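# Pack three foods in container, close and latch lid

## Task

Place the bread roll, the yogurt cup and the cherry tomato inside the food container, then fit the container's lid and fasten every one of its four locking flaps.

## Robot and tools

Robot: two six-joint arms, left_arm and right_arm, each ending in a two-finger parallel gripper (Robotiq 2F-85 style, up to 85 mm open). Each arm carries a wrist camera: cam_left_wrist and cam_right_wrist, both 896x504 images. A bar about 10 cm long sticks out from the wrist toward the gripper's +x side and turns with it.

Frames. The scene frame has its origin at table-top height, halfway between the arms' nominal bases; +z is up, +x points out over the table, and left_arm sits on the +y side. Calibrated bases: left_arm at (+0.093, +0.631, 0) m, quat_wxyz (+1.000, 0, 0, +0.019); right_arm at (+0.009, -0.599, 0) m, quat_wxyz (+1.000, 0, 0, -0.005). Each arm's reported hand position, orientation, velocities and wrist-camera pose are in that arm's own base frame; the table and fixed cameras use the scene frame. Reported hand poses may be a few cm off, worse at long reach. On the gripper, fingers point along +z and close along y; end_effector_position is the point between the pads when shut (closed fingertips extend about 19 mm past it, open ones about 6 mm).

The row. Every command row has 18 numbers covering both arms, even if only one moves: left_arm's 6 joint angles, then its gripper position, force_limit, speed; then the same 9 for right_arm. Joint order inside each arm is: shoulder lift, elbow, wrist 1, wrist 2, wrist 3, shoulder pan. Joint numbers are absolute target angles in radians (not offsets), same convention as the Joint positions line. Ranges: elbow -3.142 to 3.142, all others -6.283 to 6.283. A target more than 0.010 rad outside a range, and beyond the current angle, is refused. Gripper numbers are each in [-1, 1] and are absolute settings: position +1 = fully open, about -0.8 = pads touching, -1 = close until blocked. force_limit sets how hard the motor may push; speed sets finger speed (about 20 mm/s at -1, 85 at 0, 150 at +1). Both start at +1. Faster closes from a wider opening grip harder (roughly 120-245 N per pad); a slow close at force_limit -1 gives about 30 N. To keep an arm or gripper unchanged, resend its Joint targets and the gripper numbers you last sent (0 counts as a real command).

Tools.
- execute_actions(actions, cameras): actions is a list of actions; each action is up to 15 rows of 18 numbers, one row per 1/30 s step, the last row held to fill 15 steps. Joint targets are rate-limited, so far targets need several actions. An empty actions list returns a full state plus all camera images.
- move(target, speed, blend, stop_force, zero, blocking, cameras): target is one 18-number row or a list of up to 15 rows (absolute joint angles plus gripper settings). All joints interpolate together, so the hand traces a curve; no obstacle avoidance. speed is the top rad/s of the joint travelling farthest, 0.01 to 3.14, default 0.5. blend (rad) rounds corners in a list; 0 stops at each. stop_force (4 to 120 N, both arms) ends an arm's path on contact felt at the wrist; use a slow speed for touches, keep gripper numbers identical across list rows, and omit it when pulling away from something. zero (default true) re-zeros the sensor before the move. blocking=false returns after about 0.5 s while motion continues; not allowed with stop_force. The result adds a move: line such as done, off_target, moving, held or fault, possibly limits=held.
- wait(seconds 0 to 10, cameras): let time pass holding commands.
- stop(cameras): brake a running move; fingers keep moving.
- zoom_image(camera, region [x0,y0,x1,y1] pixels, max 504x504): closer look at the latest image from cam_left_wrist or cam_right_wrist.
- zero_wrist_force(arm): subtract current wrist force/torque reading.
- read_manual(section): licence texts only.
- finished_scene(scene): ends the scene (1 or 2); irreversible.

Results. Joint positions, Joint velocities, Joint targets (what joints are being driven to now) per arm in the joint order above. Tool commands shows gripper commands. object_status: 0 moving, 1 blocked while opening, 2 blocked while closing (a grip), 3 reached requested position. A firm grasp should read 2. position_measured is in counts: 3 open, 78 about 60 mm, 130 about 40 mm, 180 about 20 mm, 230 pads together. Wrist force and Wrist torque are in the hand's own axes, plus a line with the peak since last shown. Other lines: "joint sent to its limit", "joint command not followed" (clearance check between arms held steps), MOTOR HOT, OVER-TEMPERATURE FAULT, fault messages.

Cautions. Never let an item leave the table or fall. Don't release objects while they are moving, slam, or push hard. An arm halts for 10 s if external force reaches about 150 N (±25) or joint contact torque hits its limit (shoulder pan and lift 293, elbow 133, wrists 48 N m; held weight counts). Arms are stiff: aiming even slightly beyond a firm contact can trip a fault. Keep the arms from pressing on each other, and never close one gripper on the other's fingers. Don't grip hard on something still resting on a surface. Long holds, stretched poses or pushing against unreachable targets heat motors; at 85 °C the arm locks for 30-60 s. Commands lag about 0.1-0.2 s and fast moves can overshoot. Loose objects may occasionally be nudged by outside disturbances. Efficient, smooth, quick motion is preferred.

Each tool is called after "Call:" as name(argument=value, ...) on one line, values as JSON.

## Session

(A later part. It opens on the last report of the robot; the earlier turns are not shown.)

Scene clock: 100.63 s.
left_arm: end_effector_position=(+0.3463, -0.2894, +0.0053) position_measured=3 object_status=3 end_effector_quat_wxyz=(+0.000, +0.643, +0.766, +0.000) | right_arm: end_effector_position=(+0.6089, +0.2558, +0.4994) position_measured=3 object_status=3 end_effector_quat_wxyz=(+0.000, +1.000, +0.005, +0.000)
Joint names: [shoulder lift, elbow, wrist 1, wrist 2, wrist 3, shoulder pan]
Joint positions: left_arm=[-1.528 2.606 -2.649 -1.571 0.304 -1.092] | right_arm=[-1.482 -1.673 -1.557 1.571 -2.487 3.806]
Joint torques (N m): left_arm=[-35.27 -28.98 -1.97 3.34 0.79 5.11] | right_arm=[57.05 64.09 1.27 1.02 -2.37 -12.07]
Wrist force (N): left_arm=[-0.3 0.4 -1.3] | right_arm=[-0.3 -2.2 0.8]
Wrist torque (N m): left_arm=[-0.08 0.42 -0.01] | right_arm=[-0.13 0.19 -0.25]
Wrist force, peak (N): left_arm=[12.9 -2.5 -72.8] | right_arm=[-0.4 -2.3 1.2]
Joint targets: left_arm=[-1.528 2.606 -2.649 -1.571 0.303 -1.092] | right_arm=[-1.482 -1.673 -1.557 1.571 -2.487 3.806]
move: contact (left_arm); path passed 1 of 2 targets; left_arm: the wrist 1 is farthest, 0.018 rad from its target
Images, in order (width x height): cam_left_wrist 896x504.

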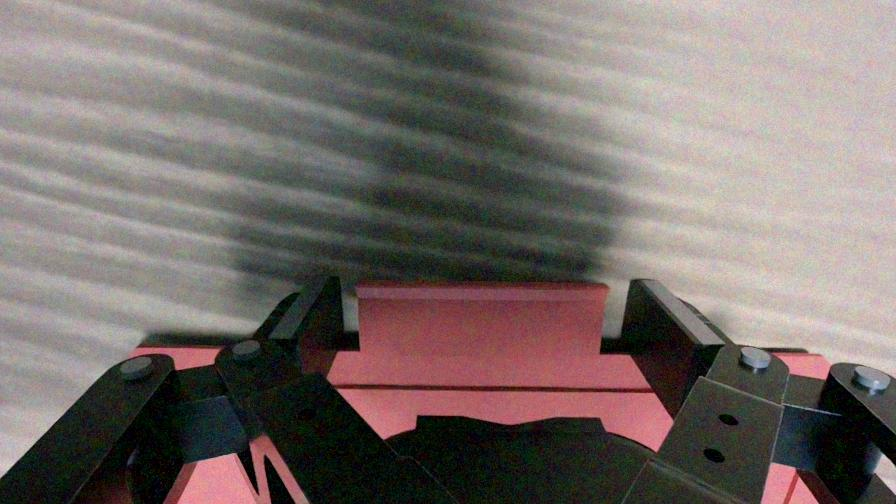

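Call:
move(target=[[-1.5539,2.6009,-2.618,-1.571,0.3035,-1.0921,0.95,-1,-1,-1.482,-1.673,-1.557,1.571,-2.487,3.806,1,1,1],[-1.5539,2.6009,-2.618,-1.571,0.3035,-1.0921,-1,-1,-1,-1.482,-1.673,-1.557,1.571,-2.487,3.806,1,1,1]], speed=[0.1,0.1], cameras=["cam_left_wrist"])

Scene clock: 103.03 s.
left_arm: end_effector_position=(+0.3462, -0.2892, +0.0145) position_measured=52 object_status=0 end_effector_quat_wxyz=(+0.000, +0.643, +0.766, +0.000) | right_arm: end_effector_position=(+0.6089, +0.2558, +0.4994) position_measured=3 object_status=3 end_effector_quat_wxyz=(+0.000, +1.000, +0.005, +0.000)
Joint names: [shoulder lift, elbow, wrist 1, wrist 2, wrist 3, shoulder pan]
Joint positions: left_arm=[-1.554 2.601 -2.618 -1.571 0.304 -1.092] | right_arm=[-1.482 -1.673 -1.557 1.571 -2.487 3.806]
Joint torques (N m): left_arm=[-29.08 -31.2 -0.34 0.58 -1.22 -10.23] | right_arm=[55.17 64.43 1.27 0.54 -2.06 -13.01]
Wrist force (N): left_arm=[3.2 -0.4 -10.2] | right_arm=[-0.3 -1.7 0.7]
Wrist torque (N m): left_arm=[-0.08 0.40 0.02] | right_arm=[-0.05 0.21 -0.25]
Wrist force, peak (N): left_arm=[3.2 -0.4 -10.2] | right_arm=[-0.4 -2.5 0.5]
Joint targets: left_arm=[-1.554 2.601 -2.618 -1.571 0.303 -1.092] | right_arm=[-1.482 -1.673 -1.557 1.571 -2.487 3.806]
move: done
Images, in order (width x height): cam_left_wrist 896x504.

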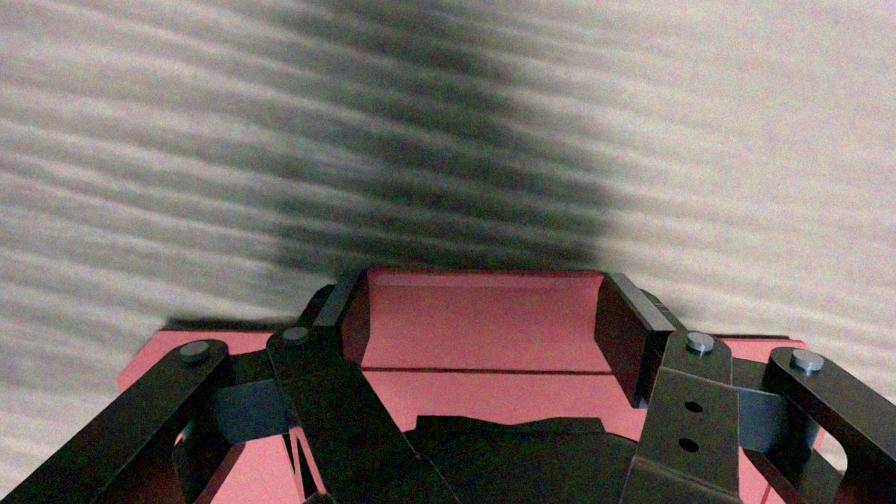

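Call:
move(target=[-1.6338,2.5788,-2.516,-1.571,0.3035,-1.0921,-1,-1,-1,-1.482,-1.673,-1.557,1.571,-2.487,3.806,1,1,1], speed=0.08, cameras=["cam_left_wrist"])

Scene clock: 104.80 s.
left_arm: end_effector_position=(+0.3462, -0.2891, +0.0450) position_measured=52 object_status=2 end_effector_quat_wxyz=(+0.000, +0.643, +0.766, +0.000) | right_arm: end_effector_position=(+0.6089, +0.2558, +0.4994) position_measured=3 object_status=3 end_effector_quat_wxyz=(+0.000, +1.000, +0.005, +0.000)
Joint names: [shoulder lift, elbow, wrist 1, wrist 2, wrist 3, shoulder pan]
Joint positions: left_arm=[-1.634 2.579 -2.516 -1.571 0.303 -1.092] | right_arm=[-1.482 -1.673 -1.557 1.571 -2.487 3.806]
Joint torques (N m): left_arm=[-35.65 -38.94 -1.24 -1.5 -0.99 -18.21] | right_arm=[54.06 64.33 0.93 0.97 -1.92 -13.8]
Wrist force (N): left_arm=[-0.1 0.6 1.2] | right_arm=[-0.8 -1.8 0.5]
Wrist torque (N m): left_arm=[-0.11 0.44 0.00] | right_arm=[-0.06 0.29 -0.25]
Wrist force, peak (N): left_arm=[3.1 -0.7 -10.0] | right_arm=[-0.7 -1.9 1.2]
Joint targets: left_arm=[-1.634 2.579 -2.516 -1.571 0.303 -1.092] | right_arm=[-1.482 -1.673 -1.557 1.571 -2.487 3.806]
move: done
Images, in order (width x height): cam_left_wrist 896x504.

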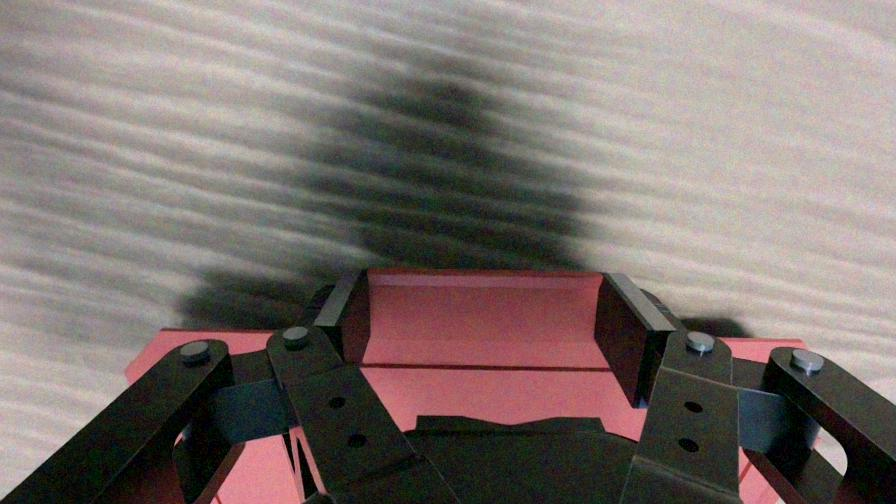

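Call:
move(target=[-1.9128,2.4128,-2.071,-1.571,0.3035,-1.0921,-1,-1,-1,-1.482,-1.673,-1.557,1.571,-2.487,3.806,1,1,1], speed=0.2, cameras=["all"])

Scene clock: 107.60 s.
left_arm: end_effector_position=(+0.3461, -0.2891, +0.1999) position_measured=52 object_status=2 end_effector_quat_wxyz=(+0.000, +0.643, +0.766, +0.000) | right_arm: end_effector_position=(+0.6089, +0.2558, +0.4994) position_measured=3 object_status=3 end_effector_quat_wxyz=(+0.000, +1.000, +0.005, +0.000)
Joint names: [shoulder lift, elbow, wrist 1, wrist 2, wrist 3, shoulder pan]
Joint positions: left_arm=[-1.913 2.413 -2.071 -1.571 0.303 -1.092] | right_arm=[-1.482 -1.673 -1.557 1.571 -2.487 3.806]
Joint torques (N m): left_arm=[-24.05 -50.72 -1.44 -2.92 -1.29 -12.76] | right_arm=[55.9 63.03 1.68 0.95 -2.24 -14.98]
Wrist force (N): left_arm=[0.5 0.7 1.5] | right_arm=[-0.3 -1.9 0.7]
Wrist torque (N m): left_arm=[-0.13 0.39 0.01] | right_arm=[-0.09 0.20 -0.25]
Wrist force, peak (N): left_arm=[0.2 0.8 2.0] | right_arm=[-0.5 -2.4 1.0]
Joint targets: left_arm=[-1.913 2.413 -2.071 -1.571 0.303 -1.092] | right_arm=[-1.482 -1.673 -1.557 1.571 -2.487 3.806]
move: done

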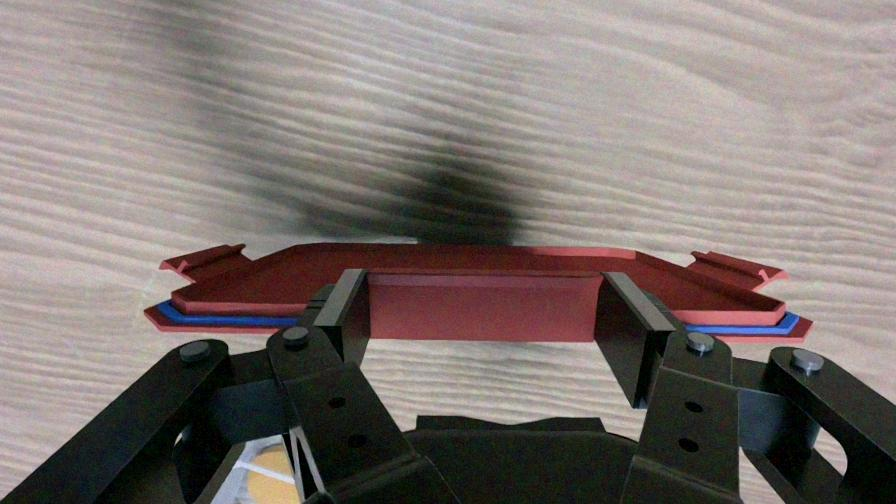

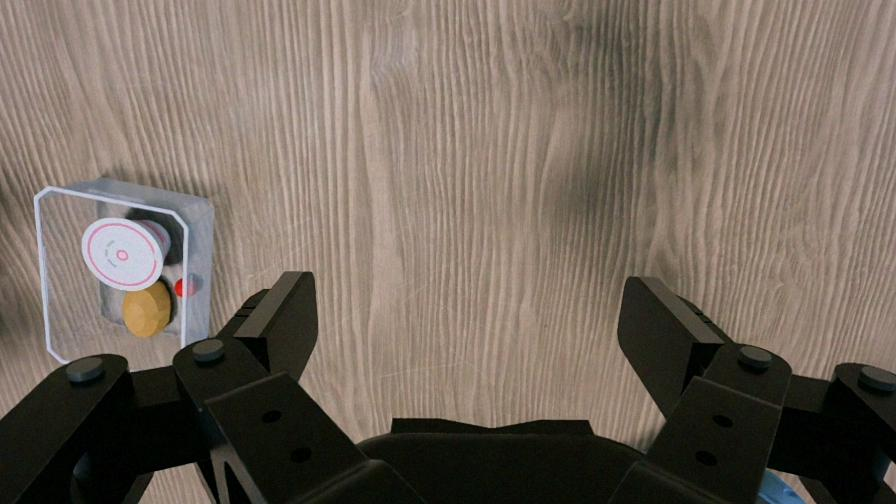

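Call:
move(target=[-1.721,2.2687,-2.1187,-1.571,0.5961,-1.2222,-1,-1,-1,-1.482,-1.673,-1.557,1.571,-2.487,3.806,1,1,1], speed=0.2, cameras=["all"])

Scene clock: 111.90 s.
left_arm: end_effector_position=(+0.3399, -0.4256, +0.2050) position_measured=52 object_status=2 end_effector_quat_wxyz=(+0.000, +0.789, +0.615, +0.000) | right_arm: end_effector_position=(+0.6089, +0.2558, +0.4994) position_measured=3 object_status=3 end_effector_quat_wxyz=(+0.000, +1.000, +0.005, +0.000)
Joint names: [shoulder lift, elbow, wrist 1, wrist 2, wrist 3, shoulder pan]
Joint positions: left_arm=[-1.721 2.269 -2.119 -1.571 0.596 -1.222] | right_arm=[-1.482 -1.673 -1.557 1.571 -2.487 3.806]
Joint torques (N m): left_arm=[-16.47 -49.07 -6.84 -2.85 2.29 -17.19] | right_arm=[55.27 62.57 1.51 0.79 -2.32 -11.36]
Wrist force (N): left_arm=[0.2 0.9 1.4] | right_arm=[-0.3 -2.3 1.0]
Wrist torque (N m): left_arm=[-0.09 0.42 0.00] | right_arm=[-0.14 0.20 -0.25]
Wrist force, peak (N): left_arm=[2.2 2.4 -17.2] | right_arm=[-0.7 -2.2 1.1]
Joint targets: left_arm=[-1.721 2.269 -2.119 -1.571 0.596 -1.222] | right_arm=[-1.482 -1.673 -1.557 1.571 -2.487 3.806]
move: done

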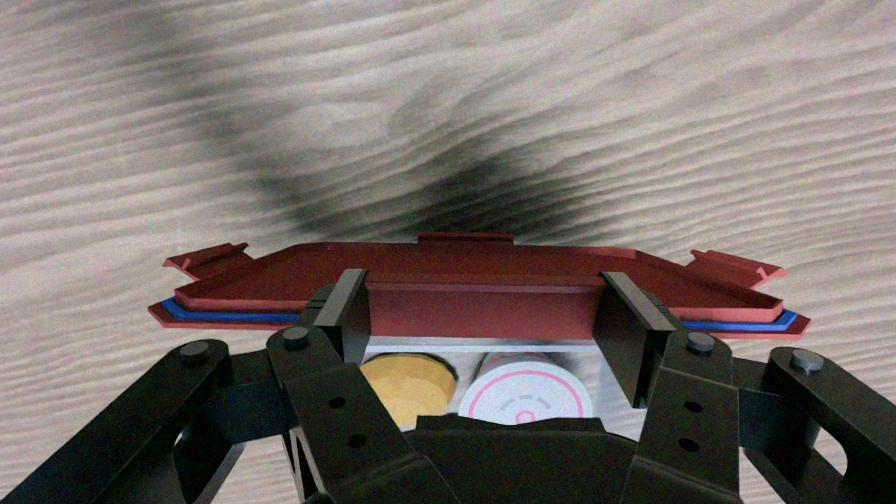

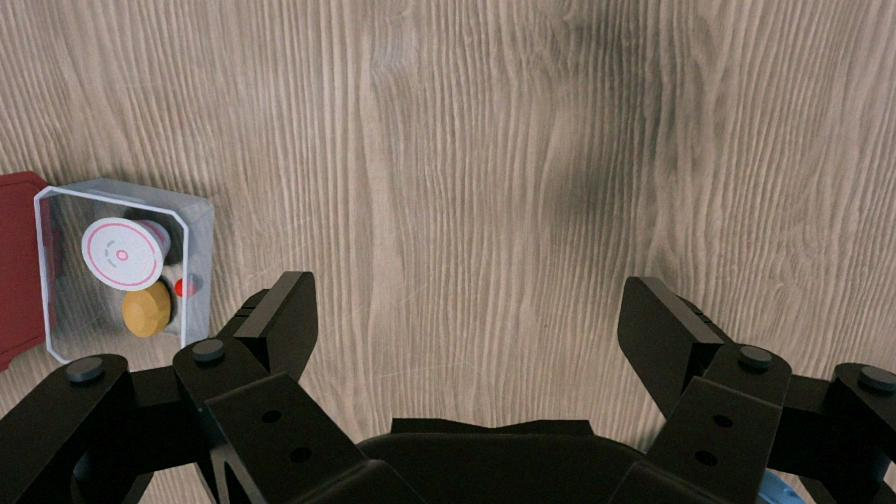

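Call:
move(target=[[-1.7091,2.3070,-2.1689,-1.571,0.6103,-1.2080,-1,-1,-1,-1.482,-1.673,-1.557,1.571,-2.487,3.806,1,1,1],[-1.7687,2.3873,-2.1896,-1.571,0.7038,-1.1145,-1,-1,-1,-1.482,-1.673,-1.557,1.571,-2.487,3.806,1,1,1]], speed=0.1, blend=[0.02,0], stop_force=15, cameras=["all"])

Scene clock: 116.10 s.
left_arm: end_effector_position=(+0.3612, -0.3408, +0.1661) position_measured=52 object_status=2 end_effector_quat_wxyz=(+0.000, +0.789, +0.614, +0.000) | right_arm: end_effector_position=(+0.6089, +0.2558, +0.4994) position_measured=3 object_status=3 end_effector_quat_wxyz=(+0.000, +1.000, +0.005, +0.000)
Joint names: [shoulder lift, elbow, wrist 1, wrist 2, wrist 3, shoulder pan]
Joint positions: left_arm=[-1.769 2.387 -2.19 -1.571 0.704 -1.115] | right_arm=[-1.482 -1.673 -1.557 1.571 -2.487 3.806]
Joint torques (N m): left_arm=[-33.59 -33.06 -6.81 -2.43 2.92 16.77] | right_arm=[54.94 63.28 1.36 0.9 -2.25 -13.97]
Wrist force (N): left_arm=[0.4 0.3 1.2] | right_arm=[-0.4 -2.0 1.0]
Wrist torque (N m): left_arm=[-0.18 0.37 0.01] | right_arm=[-0.10 0.22 -0.24]
Wrist force, peak (N): left_arm=[2.6 0.8 -9.2] | right_arm=[-0.8 -2.2 1.2]
Joint targets: left_arm=[-1.769 2.387 -2.190 -1.571 0.704 -1.115] | right_arm=[-1.482 -1.673 -1.557 1.571 -2.487 3.806]
move: done

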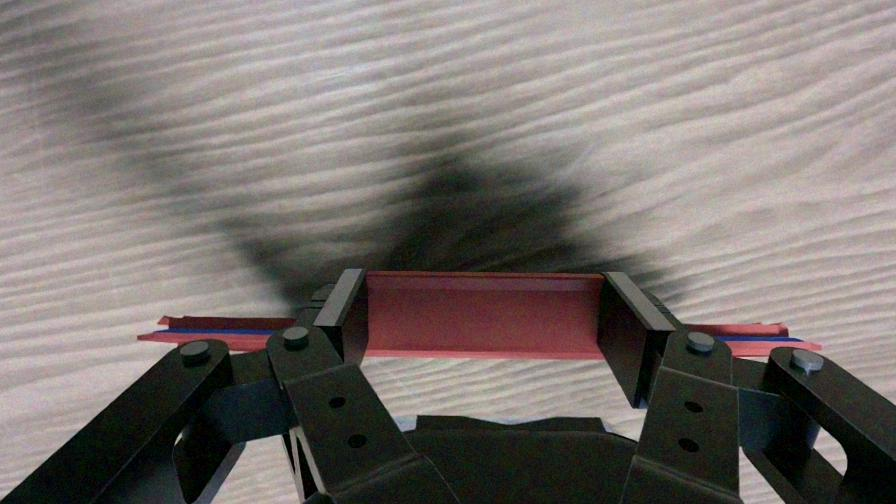

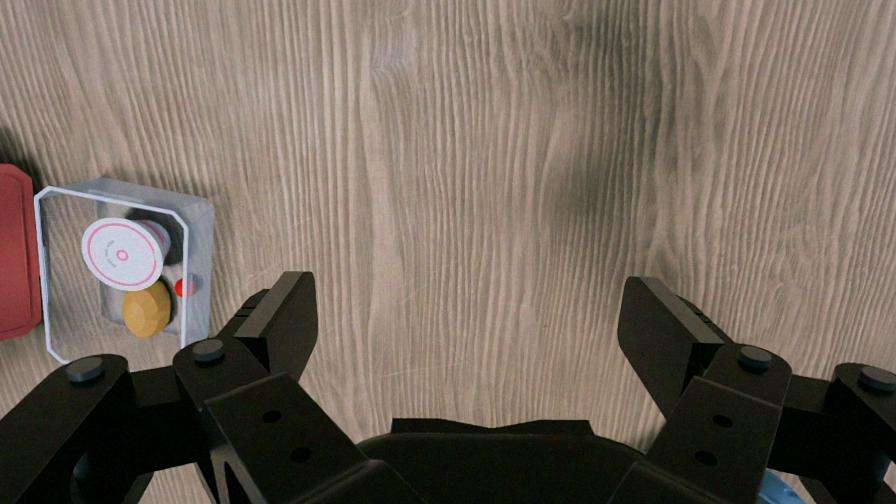

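Call:
move(target=[[-1.7224,2.4989,-2.3475,-1.571,0.8013,-1.0170,-1,-1,-1,-1.482,-1.673,-1.557,1.571,-2.487,3.806,1,1,1],[-1.6142,2.5612,-2.5180,-1.571,0.8363,-0.9820,-1,-1,-1,-1.482,-1.673,-1.557,1.571,-2.487,3.806,1,1,1],[-1.555,2.5825,-2.5985,-1.571,0.8453,-0.9730,-1,-1,-1,-1.482,-1.673,-1.557,1.571,-2.487,3.806,1,1,1]], speed=[0.06,0.06,0.03], stop_force=12, cameras=["all"])

Scene clock: 125.47 s.
left_arm: end_effector_position=(+0.3831, -0.2534, +0.0202) position_measured=52 object_status=2 end_effector_quat_wxyz=(+0.000, +0.789, +0.614, +0.000) | right_arm: end_effector_position=(+0.6089, +0.2558, +0.4994) position_measured=3 object_status=3 end_effector_quat_wxyz=(+0.000, +1.000, +0.005, +0.000)
Joint names: [shoulder lift, elbow, wrist 1, wrist 2, wrist 3, shoulder pan]
Joint positions: left_arm=[-1.555 2.582 -2.598 -1.571 0.845 -0.973] | right_arm=[-1.482 -1.673 -1.557 1.571 -2.487 3.806]
Joint torques (N m): left_arm=[-13.96 -20.18 -6.94 -1.2 2.97 16.4] | right_arm=[54.53 62.98 1.45 1.25 -2.19 -15.79]
Wrist force (N): left_arm=[0.4 0.6 1.1] | right_arm=[-0.7 -1.9 0.4]
Wrist torque (N m): left_arm=[-0.10 0.34 0.00] | right_arm=[-0.08 0.27 -0.25]
Wrist force, peak (N): left_arm=[0.6 0.7 1.7] | right_arm=[-0.8 -2.5 0.9]
Joint targets: left_arm=[-1.555 2.583 -2.599 -1.571 0.845 -0.973] | right_arm=[-1.482 -1.673 -1.557 1.571 -2.487 3.806]
move: done

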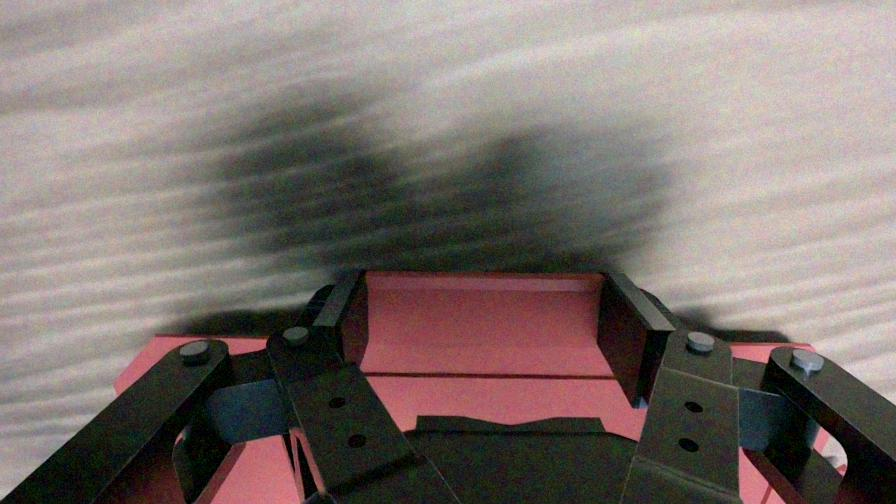

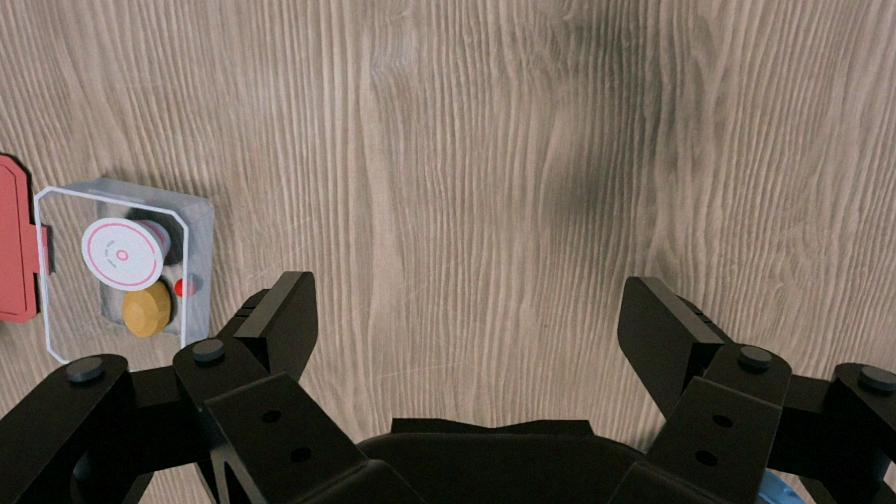

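Call:
move(target=[[-1.5425,2.5852,-2.6137,-1.571,0.8463,-0.9720,-1,-1,-1,-1.482,-1.673,-1.557,1.571,-2.487,3.806,1,1,1]], speed=0.02, stop_force=8)

Call:
move(target=[-1.5425,2.5852,-2.6137,-1.571,0.8463,-0.9720,-1,-1,-1,-1.9964,-1.6072,-1.1084,1.571,-0.1135,4.3995,1,1,1], speed=0.6, cameras=["all"])

Scene clock: 127.53 s.
left_arm: end_effector_position=(+0.3835, -0.2531, +0.0156) position_measured=52 object_status=2 end_effector_quat_wxyz=(+0.000, +0.789, +0.614, +0.000) | right_arm: end_effector_position=(+0.6089, +0.2558, +0.4994) position_measured=3 object_status=3 end_effector_quat_wxyz=(+0.000, +1.000, +0.005, +0.000)
Joint names: [shoulder lift, elbow, wrist 1, wrist 2, wrist 3, shoulder pan]
Joint positions: left_arm=[-1.543 2.585 -2.614 -1.571 0.846 -0.972] | right_arm=[-1.482 -1.673 -1.557 1.571 -2.487 3.806]
Joint torques (N m): left_arm=[-14.42 -20.48 -7.15 -0.95 3.46 16.42] | right_arm=[55.9 63.96 1.5 0.76 -1.46 -13.06]
Wrist force (N): left_arm=[0.2 0.4 1.1] | right_arm=[-0.1 -2.2 1.3]
Wrist torque (N m): left_arm=[-0.12 0.40 0.01] | right_arm=[-0.13 0.17 -0.25]
Wrist force, peak (N): left_arm=[0.5 0.6 1.4] | right_arm=[-0.1 -2.2 1.3]
Joint targets: left_arm=[-1.542 2.585 -2.614 -1.571 0.846 -0.972] | right_arm=[-1.482 -1.673 -1.557 1.571 -2.487 3.806]
move: done

Scene clock: 132.10 s.
left_arm: end_effector_position=(+0.3835, -0.2531, +0.0156) position_measured=52 object_status=2 end_effector_quat_wxyz=(+0.000, +0.789, +0.614, +0.000) | right_arm: end_effector_position=(+0.4380, +0.7880, +0.2001) position_measured=3 object_status=3 end_effector_quat_wxyz=(+0.000, -0.633, +0.774, +0.000)
Joint names: [shoulder lift, elbow, wrist 1, wrist 2, wrist 3, shoulder pan]
Joint positions: left_arm=[-1.542 2.585 -2.614 -1.571 0.846 -0.972] | right_arm=[-1.996 -1.607 -1.108 1.571 -0.114 4.399]
Joint torques (N m): left_arm=[-13.18 -20.31 -7.05 -0.59 2.96 17.15] | right_arm=[70.11 58.01 8.2 0.36 1.78 18.21]
Wrist force (N): left_arm=[0.6 0.3 0.6] | right_arm=[-0.2 -1.4 1.4]
Wrist torque (N m): left_arm=[-0.13 0.33 0.01] | right_arm=[-0.02 0.23 -0.41]
Wrist force, peak (N): left_arm=[0.6 0.5 1.3] | right_arm=[-0.4 -2.3 1.9]
Joint targets: left_arm=[-1.542 2.585 -2.614 -1.571 0.846 -0.972] | right_arm=[-1.996 -1.607 -1.108 1.571 -0.113 4.399]
move: done

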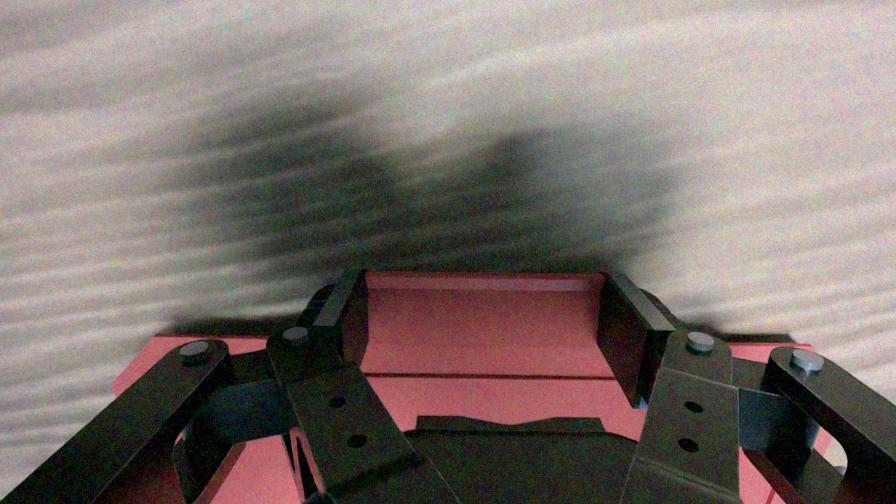

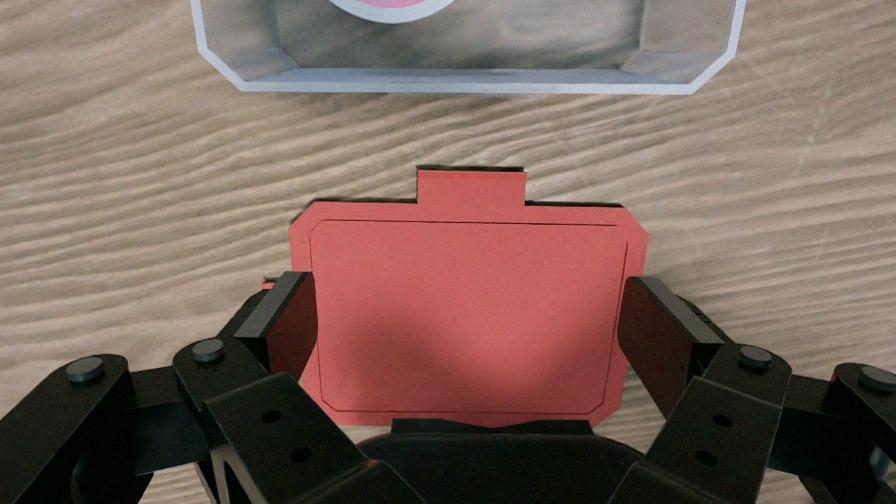

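Call:
zoom_image(camera="cam_right_wrist", region=[220, 60, 720, 440])

Scaled by 1.008 from the camera's 896x504 image, which has a finer 1280x720 frame.

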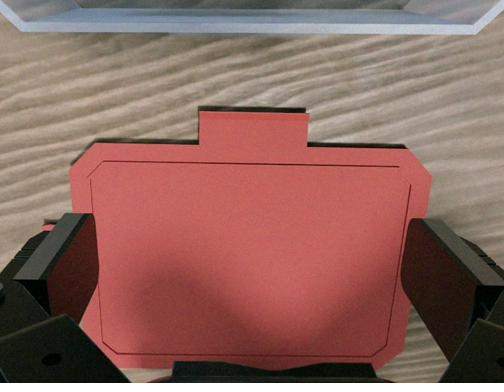

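Call:
move(target=[-1.5425,2.5852,-2.6137,-1.571,0.8463,-0.9720,-1,-1,-1,-2.1224,-1.6975,-0.8921,1.571,-0.0842,4.4088,1,1,1], speed=0.15, stop_force=15, cameras=["cam_right_wrist"])

Scene clock: 135.47 s.
left_arm: end_effector_position=(+0.3835, -0.2531, +0.0156) position_measured=52 object_status=2 end_effector_quat_wxyz=(+0.000, +0.789, +0.614, +0.000) | right_arm: end_effector_position=(+0.4310, +0.7935, +0.0600) position_measured=3 object_status=3 end_effector_quat_wxyz=(+0.000, -0.625, +0.780, +0.000)
Joint names: [shoulder lift, elbow, wrist 1, wrist 2, wrist 3, shoulder pan]
Joint positions: left_arm=[-1.542 2.585 -2.614 -1.571 0.846 -0.972] | right_arm=[-2.122 -1.697 -0.892 1.571 -0.084 4.409]
Joint torques (N m): left_arm=[-12.92 -19.44 -6.65 -0.42 3.03 16.93] | right_arm=[75.56 30.04 7.82 0.5 1.82 19.71]
Wrist force (N): left_arm=[0.1 0.1 1.3] | right_arm=[0.0 -1.3 1.8]
Wrist torque (N m): left_arm=[-0.17 0.42 0.01] | right_arm=[-0.02 0.22 -0.44]
Wrist force, peak (N): left_arm=[0.2 0.7 1.3] | right_arm=[0.1 -1.3 2.9]
Joint targets: left_arm=[-1.542 2.585 -2.614 -1.571 0.846 -0.972] | right_arm=[-2.122 -1.698 -0.892 1.571 -0.084 4.409]
move: done
Images, in order (width x height): cam_right_wrist 896x504.

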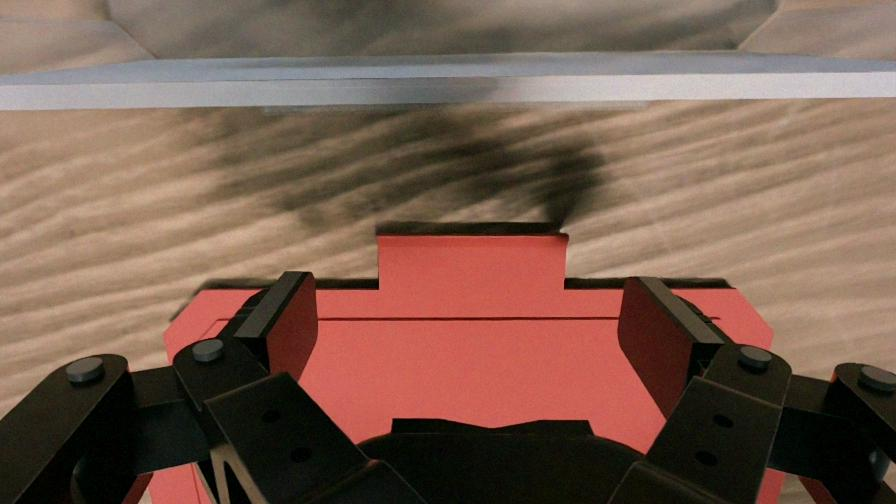

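Call:
move(target=[-1.5425,2.5852,-2.6137,-1.571,0.8463,-0.9720,-1,-1,-1,-2.1697,-1.7154,-0.8269,1.571,-0.0842,4.4088,1,1,1], speed=0.04, stop_force=8, cameras=["cam_right_wrist"])

Call:
move(target=[-1.5425,2.5852,-2.6137,-1.571,0.8463,-0.9720,-1,-1,-1,-2.1697,-1.7154,-0.8269,1.571,-0.0842,4.4088,-1,-1,-1], speed=0.04, cameras=["all"])

Scene clock: 138.33 s.
left_arm: end_effector_position=(+0.3835, -0.2531, +0.0156) position_measured=52 object_status=2 end_effector_quat_wxyz=(+0.000, +0.789, +0.614, +0.000) | right_arm: end_effector_position=(+0.4310, +0.7935, +0.0160) position_measured=3 object_status=3 end_effector_quat_wxyz=(+0.000, -0.625, +0.780, +0.000)
Joint names: [shoulder lift, elbow, wrist 1, wrist 2, wrist 3, shoulder pan]
Joint positions: left_arm=[-1.542 2.585 -2.614 -1.571 0.846 -0.972] | right_arm=[-2.17 -1.715 -0.827 1.571 -0.084 4.409]
Joint torques (N m): left_arm=[-14.19 -19.42 -7.06 0.25 2.95 17.32] | right_arm=[78.07 29.13 7.27 0.67 2.05 17.72]
Wrist force (N): left_arm=[0.3 0.4 1.1] | right_arm=[-0.6 -1.3 1.4]
Wrist torque (N m): left_arm=[-0.12 0.38 0.02] | right_arm=[-0.07 0.31 -0.46]
Wrist force, peak (N): left_arm=[0.6 0.5 1.4] | right_arm=[0.0 -1.7 2.3]
Joint targets: left_arm=[-1.542 2.585 -2.614 -1.571 0.846 -0.972] | right_arm=[-2.170 -1.715 -0.827 1.571 -0.084 4.409]
move: done
Images, in order (width x height): cam_right_wrist 896x504.

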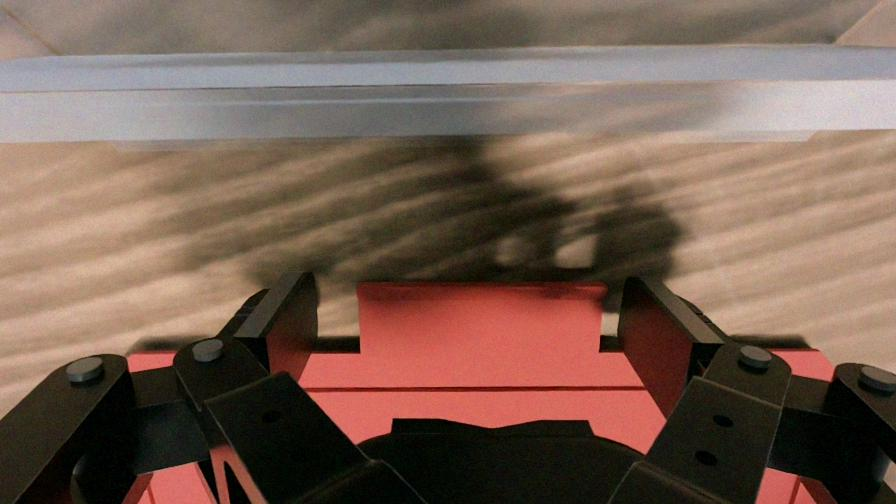

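Scene clock: 139.53 s.
left_arm: end_effector_position=(+0.3835, -0.2531, +0.0156) position_measured=52 object_status=2 end_effector_quat_wxyz=(+0.000, +0.789, +0.614, +0.000) | right_arm: end_effector_position=(+0.4310, +0.7935, +0.0160) position_measured=52 object_status=0 end_effector_quat_wxyz=(+0.000, -0.625, +0.780, +0.000)
Joint names: [shoulder lift, elbow, wrist 1, wrist 2, wrist 3, shoulder pan]
Joint positions: left_arm=[-1.542 2.585 -2.614 -1.571 0.846 -0.972] | right_arm=[-2.17 -1.715 -0.827 1.571 -0.084 4.409]
Joint torques (N m): left_arm=[-11.32 -19.83 -6.04 0.19 3.19 14.01] | right_arm=[77.19 28.71 7.36 0.12 2.13 13.34]
Wrist force (N): left_arm=[0.4 4.6 0.5] | right_arm=[2.5 4.2 -11.3]
Wrist torque (N m): left_arm=[-0.13 0.42 -0.75] | right_arm=[-0.30 0.30 -0.55]
Wrist force, peak (N): left_arm=[0.6 4.8 1.0] | right_arm=[3.4 4.8 -11.4]
Joint targets: left_arm=[-1.542 2.585 -2.614 -1.571 0.846 -0.972] | right_arm=[-2.170 -1.715 -0.827 1.571 -0.084 4.409]
move: done

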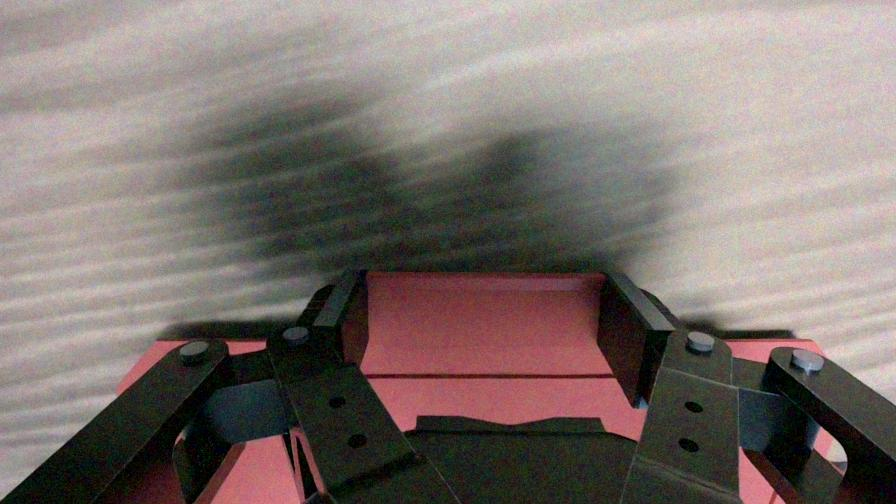

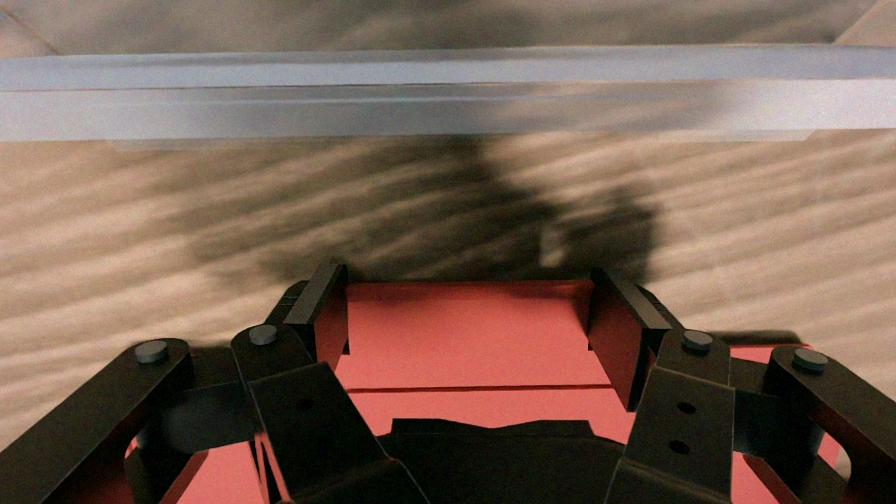

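Call:
move(target=[[-1.6873,2.5385,-2.4222,-1.571,0.8463,-0.972,-1,-1,-1,-2.1061,-1.6897,-0.9162,1.571,-0.0842,4.4088,-1,-1,-1],[-1.8023,2.4783,-2.2470,-1.571,0.8463,-0.972,-1,-1,-1,-2.0498,-1.6536,-1.0086,1.571,-0.0842,4.4088,-1,-1,-1]], speed=0.1, blend=[0.02,0], cameras=["all"])

Scene clock: 144.67 s.
left_arm: end_effector_position=(+0.3835, -0.2531, +0.1355) position_measured=52 object_status=2 end_effector_quat_wxyz=(+0.000, +0.789, +0.614, +0.000) | right_arm: end_effector_position=(+0.4310, +0.7935, +0.1361) position_measured=52 object_status=2 end_effector_quat_wxyz=(+0.000, -0.625, +0.780, +0.000)
Joint names: [shoulder lift, elbow, wrist 1, wrist 2, wrist 3, shoulder pan]
Joint positions: left_arm=[-1.802 2.478 -2.247 -1.571 0.846 -0.972] | right_arm=[-2.05 -1.654 -1.008 1.571 -0.084 4.409]
Joint torques (N m): left_arm=[-28.36 -43.28 0.89 -1.72 3 -7.02] | right_arm=[97.48 52.61 -0.39 -0.66 0.85 -7.95]
Wrist force (N): left_arm=[-5.4 4.0 1.4] | right_arm=[-7.2 2.5 1.4]
Wrist torque (N m): left_arm=[-0.19 0.26 -0.44] | right_arm=[-0.03 0.29 -0.70]
Wrist force, peak (N): left_arm=[21.4 1.2 0.6] | right_arm=[20.0 0.0 3.1]
Joint targets: left_arm=[-1.802 2.478 -2.247 -1.571 0.846 -0.972] | right_arm=[-2.050 -1.654 -1.009 1.571 -0.084 4.409]
move: done

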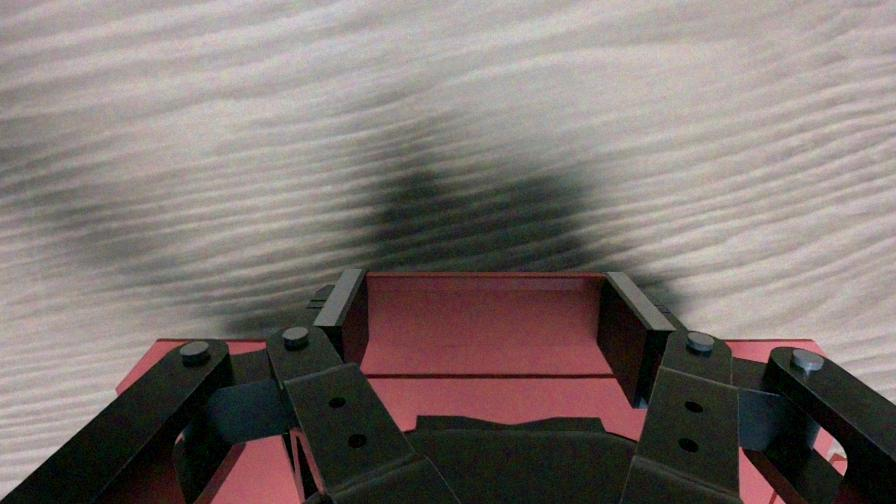

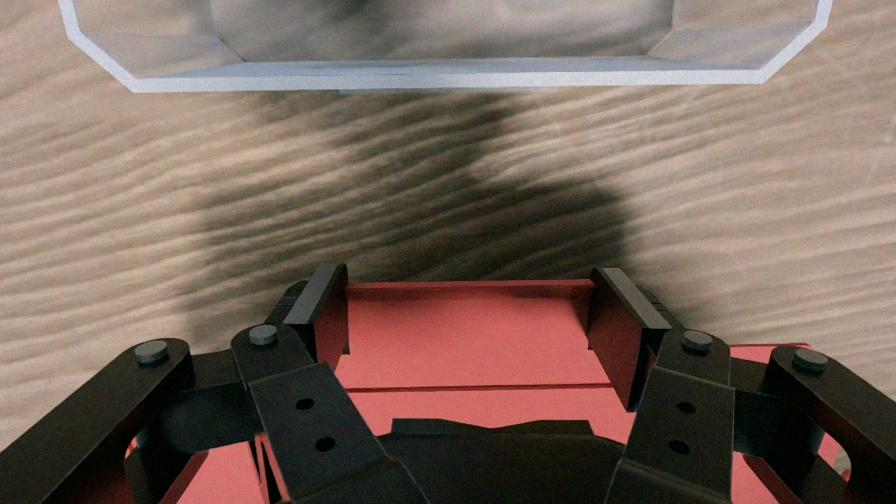

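Call:
move(target=[[-1.7550,2.4443,-2.2603,-1.571,0.7482,-1.0663,-1,-1,-1,-1.9737,-1.7716,-0.9667,1.571,-0.0957,4.4011,-1,-1,-1],[-1.6994,2.4007,-2.2723,-1.571,0.6637,-1.1471,-1,-1,-1,-1.8980,-1.8829,-0.9311,1.571,-0.1086,4.3919,-1,-1,-1],[-1.6388,2.3487,-2.2809,-1.571,0.5909,-1.2161,-1,-1,-1,-1.8217,-1.9885,-0.9018,1.571,-0.1227,4.3816,-1,-1,-1],[-1.5748,2.2880,-2.2842,-1.571,0.5285,-1.2748,-1,-1,-1,-1.7441,-2.0885,-0.8794,1.571,-0.1385,4.3695,-1,-1,-1]], speed=0.08, blend=[0.01,0.01,0.01,0], cameras=["all"])

Scene clock: 150.67 s.
left_arm: end_effector_position=(+0.3269, -0.4749, +0.1356) position_measured=52 object_status=2 end_effector_quat_wxyz=(+0.000, +0.784, +0.620, +0.000) | right_arm: end_effector_position=(+0.3879, +0.5689, +0.1361) position_measured=52 object_status=2 end_effector_quat_wxyz=(+0.000, -0.631, +0.776, +0.000)
Joint names: [shoulder lift, elbow, wrist 1, wrist 2, wrist 3, shoulder pan]
Joint positions: left_arm=[-1.575 2.288 -2.284 -1.571 0.529 -1.275] | right_arm=[-1.744 -2.088 -0.879 1.571 -0.138 4.37]
Joint torques (N m): left_arm=[-20.61 -41.33 -5.87 -1.56 -3.12 -20.42] | right_arm=[71.53 29.42 7.23 0.07 -2.49 -15.94]
Wrist force (N): left_arm=[-3.0 3.3 0.7] | right_arm=[-3.6 0.9 1.7]
Wrist torque (N m): left_arm=[-0.25 0.40 -0.27] | right_arm=[-0.33 0.29 -0.57]
Wrist force, peak (N): left_arm=[-6.4 4.1 1.7] | right_arm=[-7.7 2.4 1.0]
Joint targets: left_arm=[-1.575 2.288 -2.284 -1.571 0.528 -1.275] | right_arm=[-1.744 -2.089 -0.879 1.571 -0.139 4.370]
move: done

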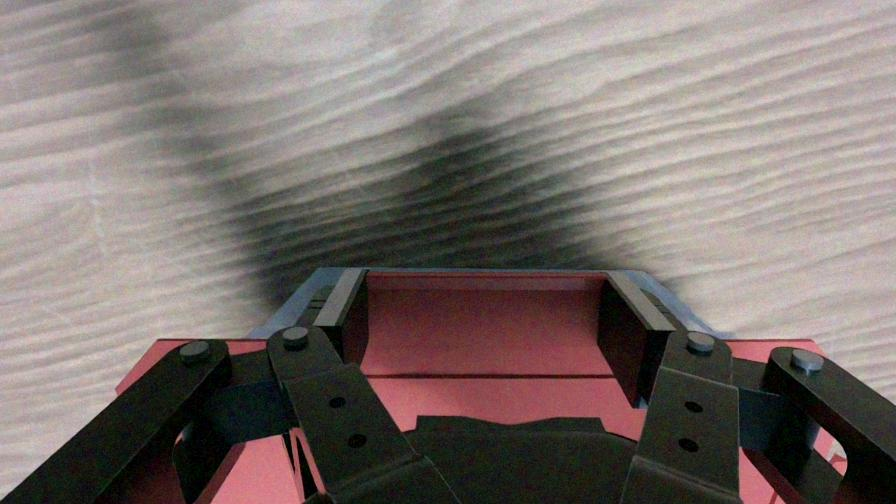

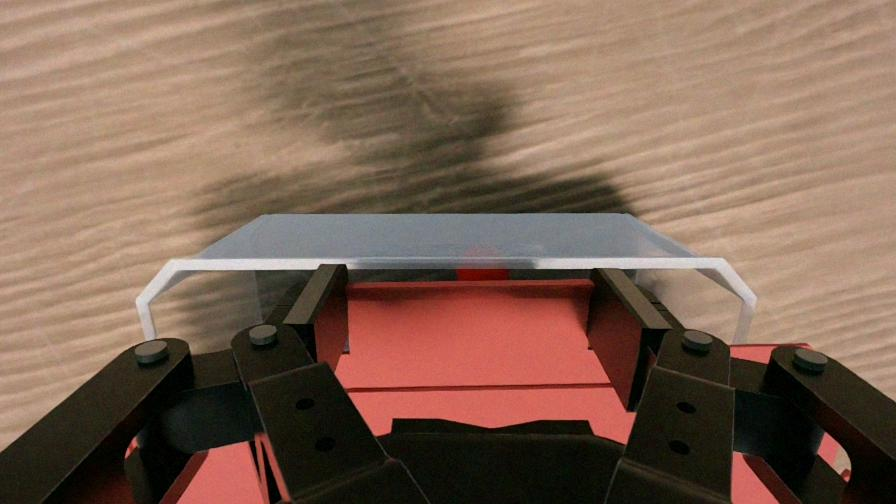

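Call:
zoom_image(camera="cam_left_wrist", region=[100, 230, 600, 400])

Call:
zoom_image(camera="cam_left_wrist", region=[390, 230, 890, 400])

Call:
zoom_image(camera="cam_right_wrist", region=[100, 200, 600, 400])

Call:
zoom_image(camera="cam_right_wrist", region=[390, 200, 890, 400])

Scaled by 1.008 from the camera's 896x504 image, which has a finer 1280x720 frame.

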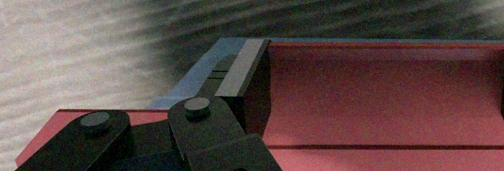

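Scaled by 1.008 from the camera's 896x504 image, which has a finer 1280x720 frame.

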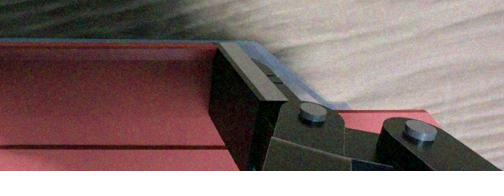

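Scaled by 1.008 from the camera's 896x504 image, which has a finer 1280x720 frame.

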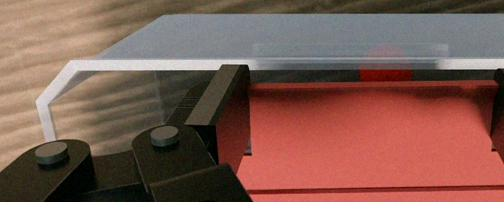

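Scaled by 1.008 from the camera's 896x504 image, which has a finer 1280x720 frame.

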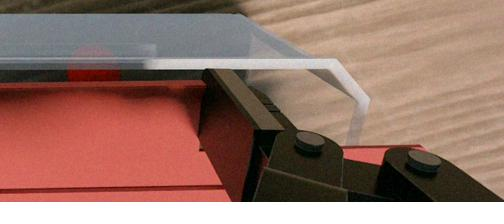

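Call:
move(target=[-1.5299,2.3027,-2.3438,-1.571,0.5315,-1.2718,-1,-1,-1,-1.7748,-2.1091,-0.8281,1.571,-0.1440,4.3640,-1,-1,-1], speed=0.03, stop_force=10, cameras=["all"])

Scene clock: 154.53 s.
left_arm: end_effector_position=(+0.3296, -0.4783, +0.1100) position_measured=52 object_status=2 end_effector_quat_wxyz=(+0.000, +0.784, +0.620, +0.000) | right_arm: end_effector_position=(+0.3907, +0.5659, +0.1105) position_measured=52 object_status=2 end_effector_quat_wxyz=(+0.000, -0.631, +0.776, +0.000)
Joint names: [shoulder lift, elbow, wrist 1, wrist 2, wrist 3, shoulder pan]
Joint positions: left_arm=[-1.53 2.303 -2.344 -1.571 0.532 -1.272] | right_arm=[-1.775 -2.109 -0.828 1.571 -0.144 4.364]
Joint torques (N m): left_arm=[-24.93 -28.41 -7.15 -1.63 3.51 14.45] | right_arm=[47.08 31.62 8.74 0.22 -2.46 -14.29]
Wrist force (N): left_arm=[2.8 3.1 0.4] | right_arm=[1.2 0.8 1.4]
Wrist torque (N m): left_arm=[-0.23 0.41 -0.35] | right_arm=[-0.25 0.47 -0.53]
Wrist force, peak (N): left_arm=[6.0 3.3 0.4] | right_arm=[4.6 1.0 1.8]
Joint targets: left_arm=[-1.530 2.303 -2.344 -1.571 0.531 -1.272] | right_arm=[-1.775 -2.109 -0.828 1.571 -0.144 4.364]
move: done

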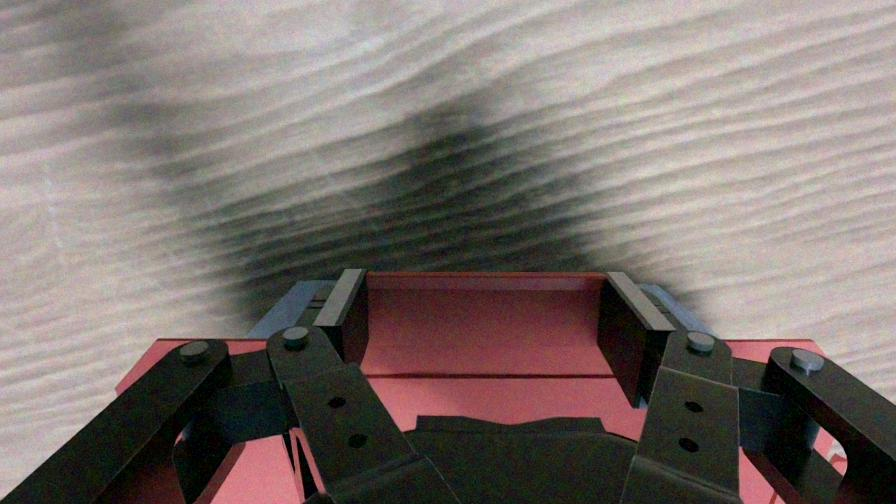

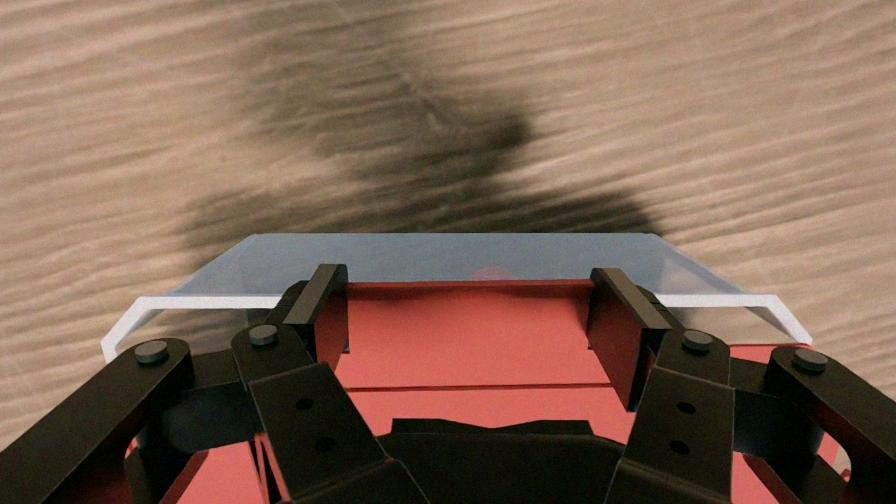

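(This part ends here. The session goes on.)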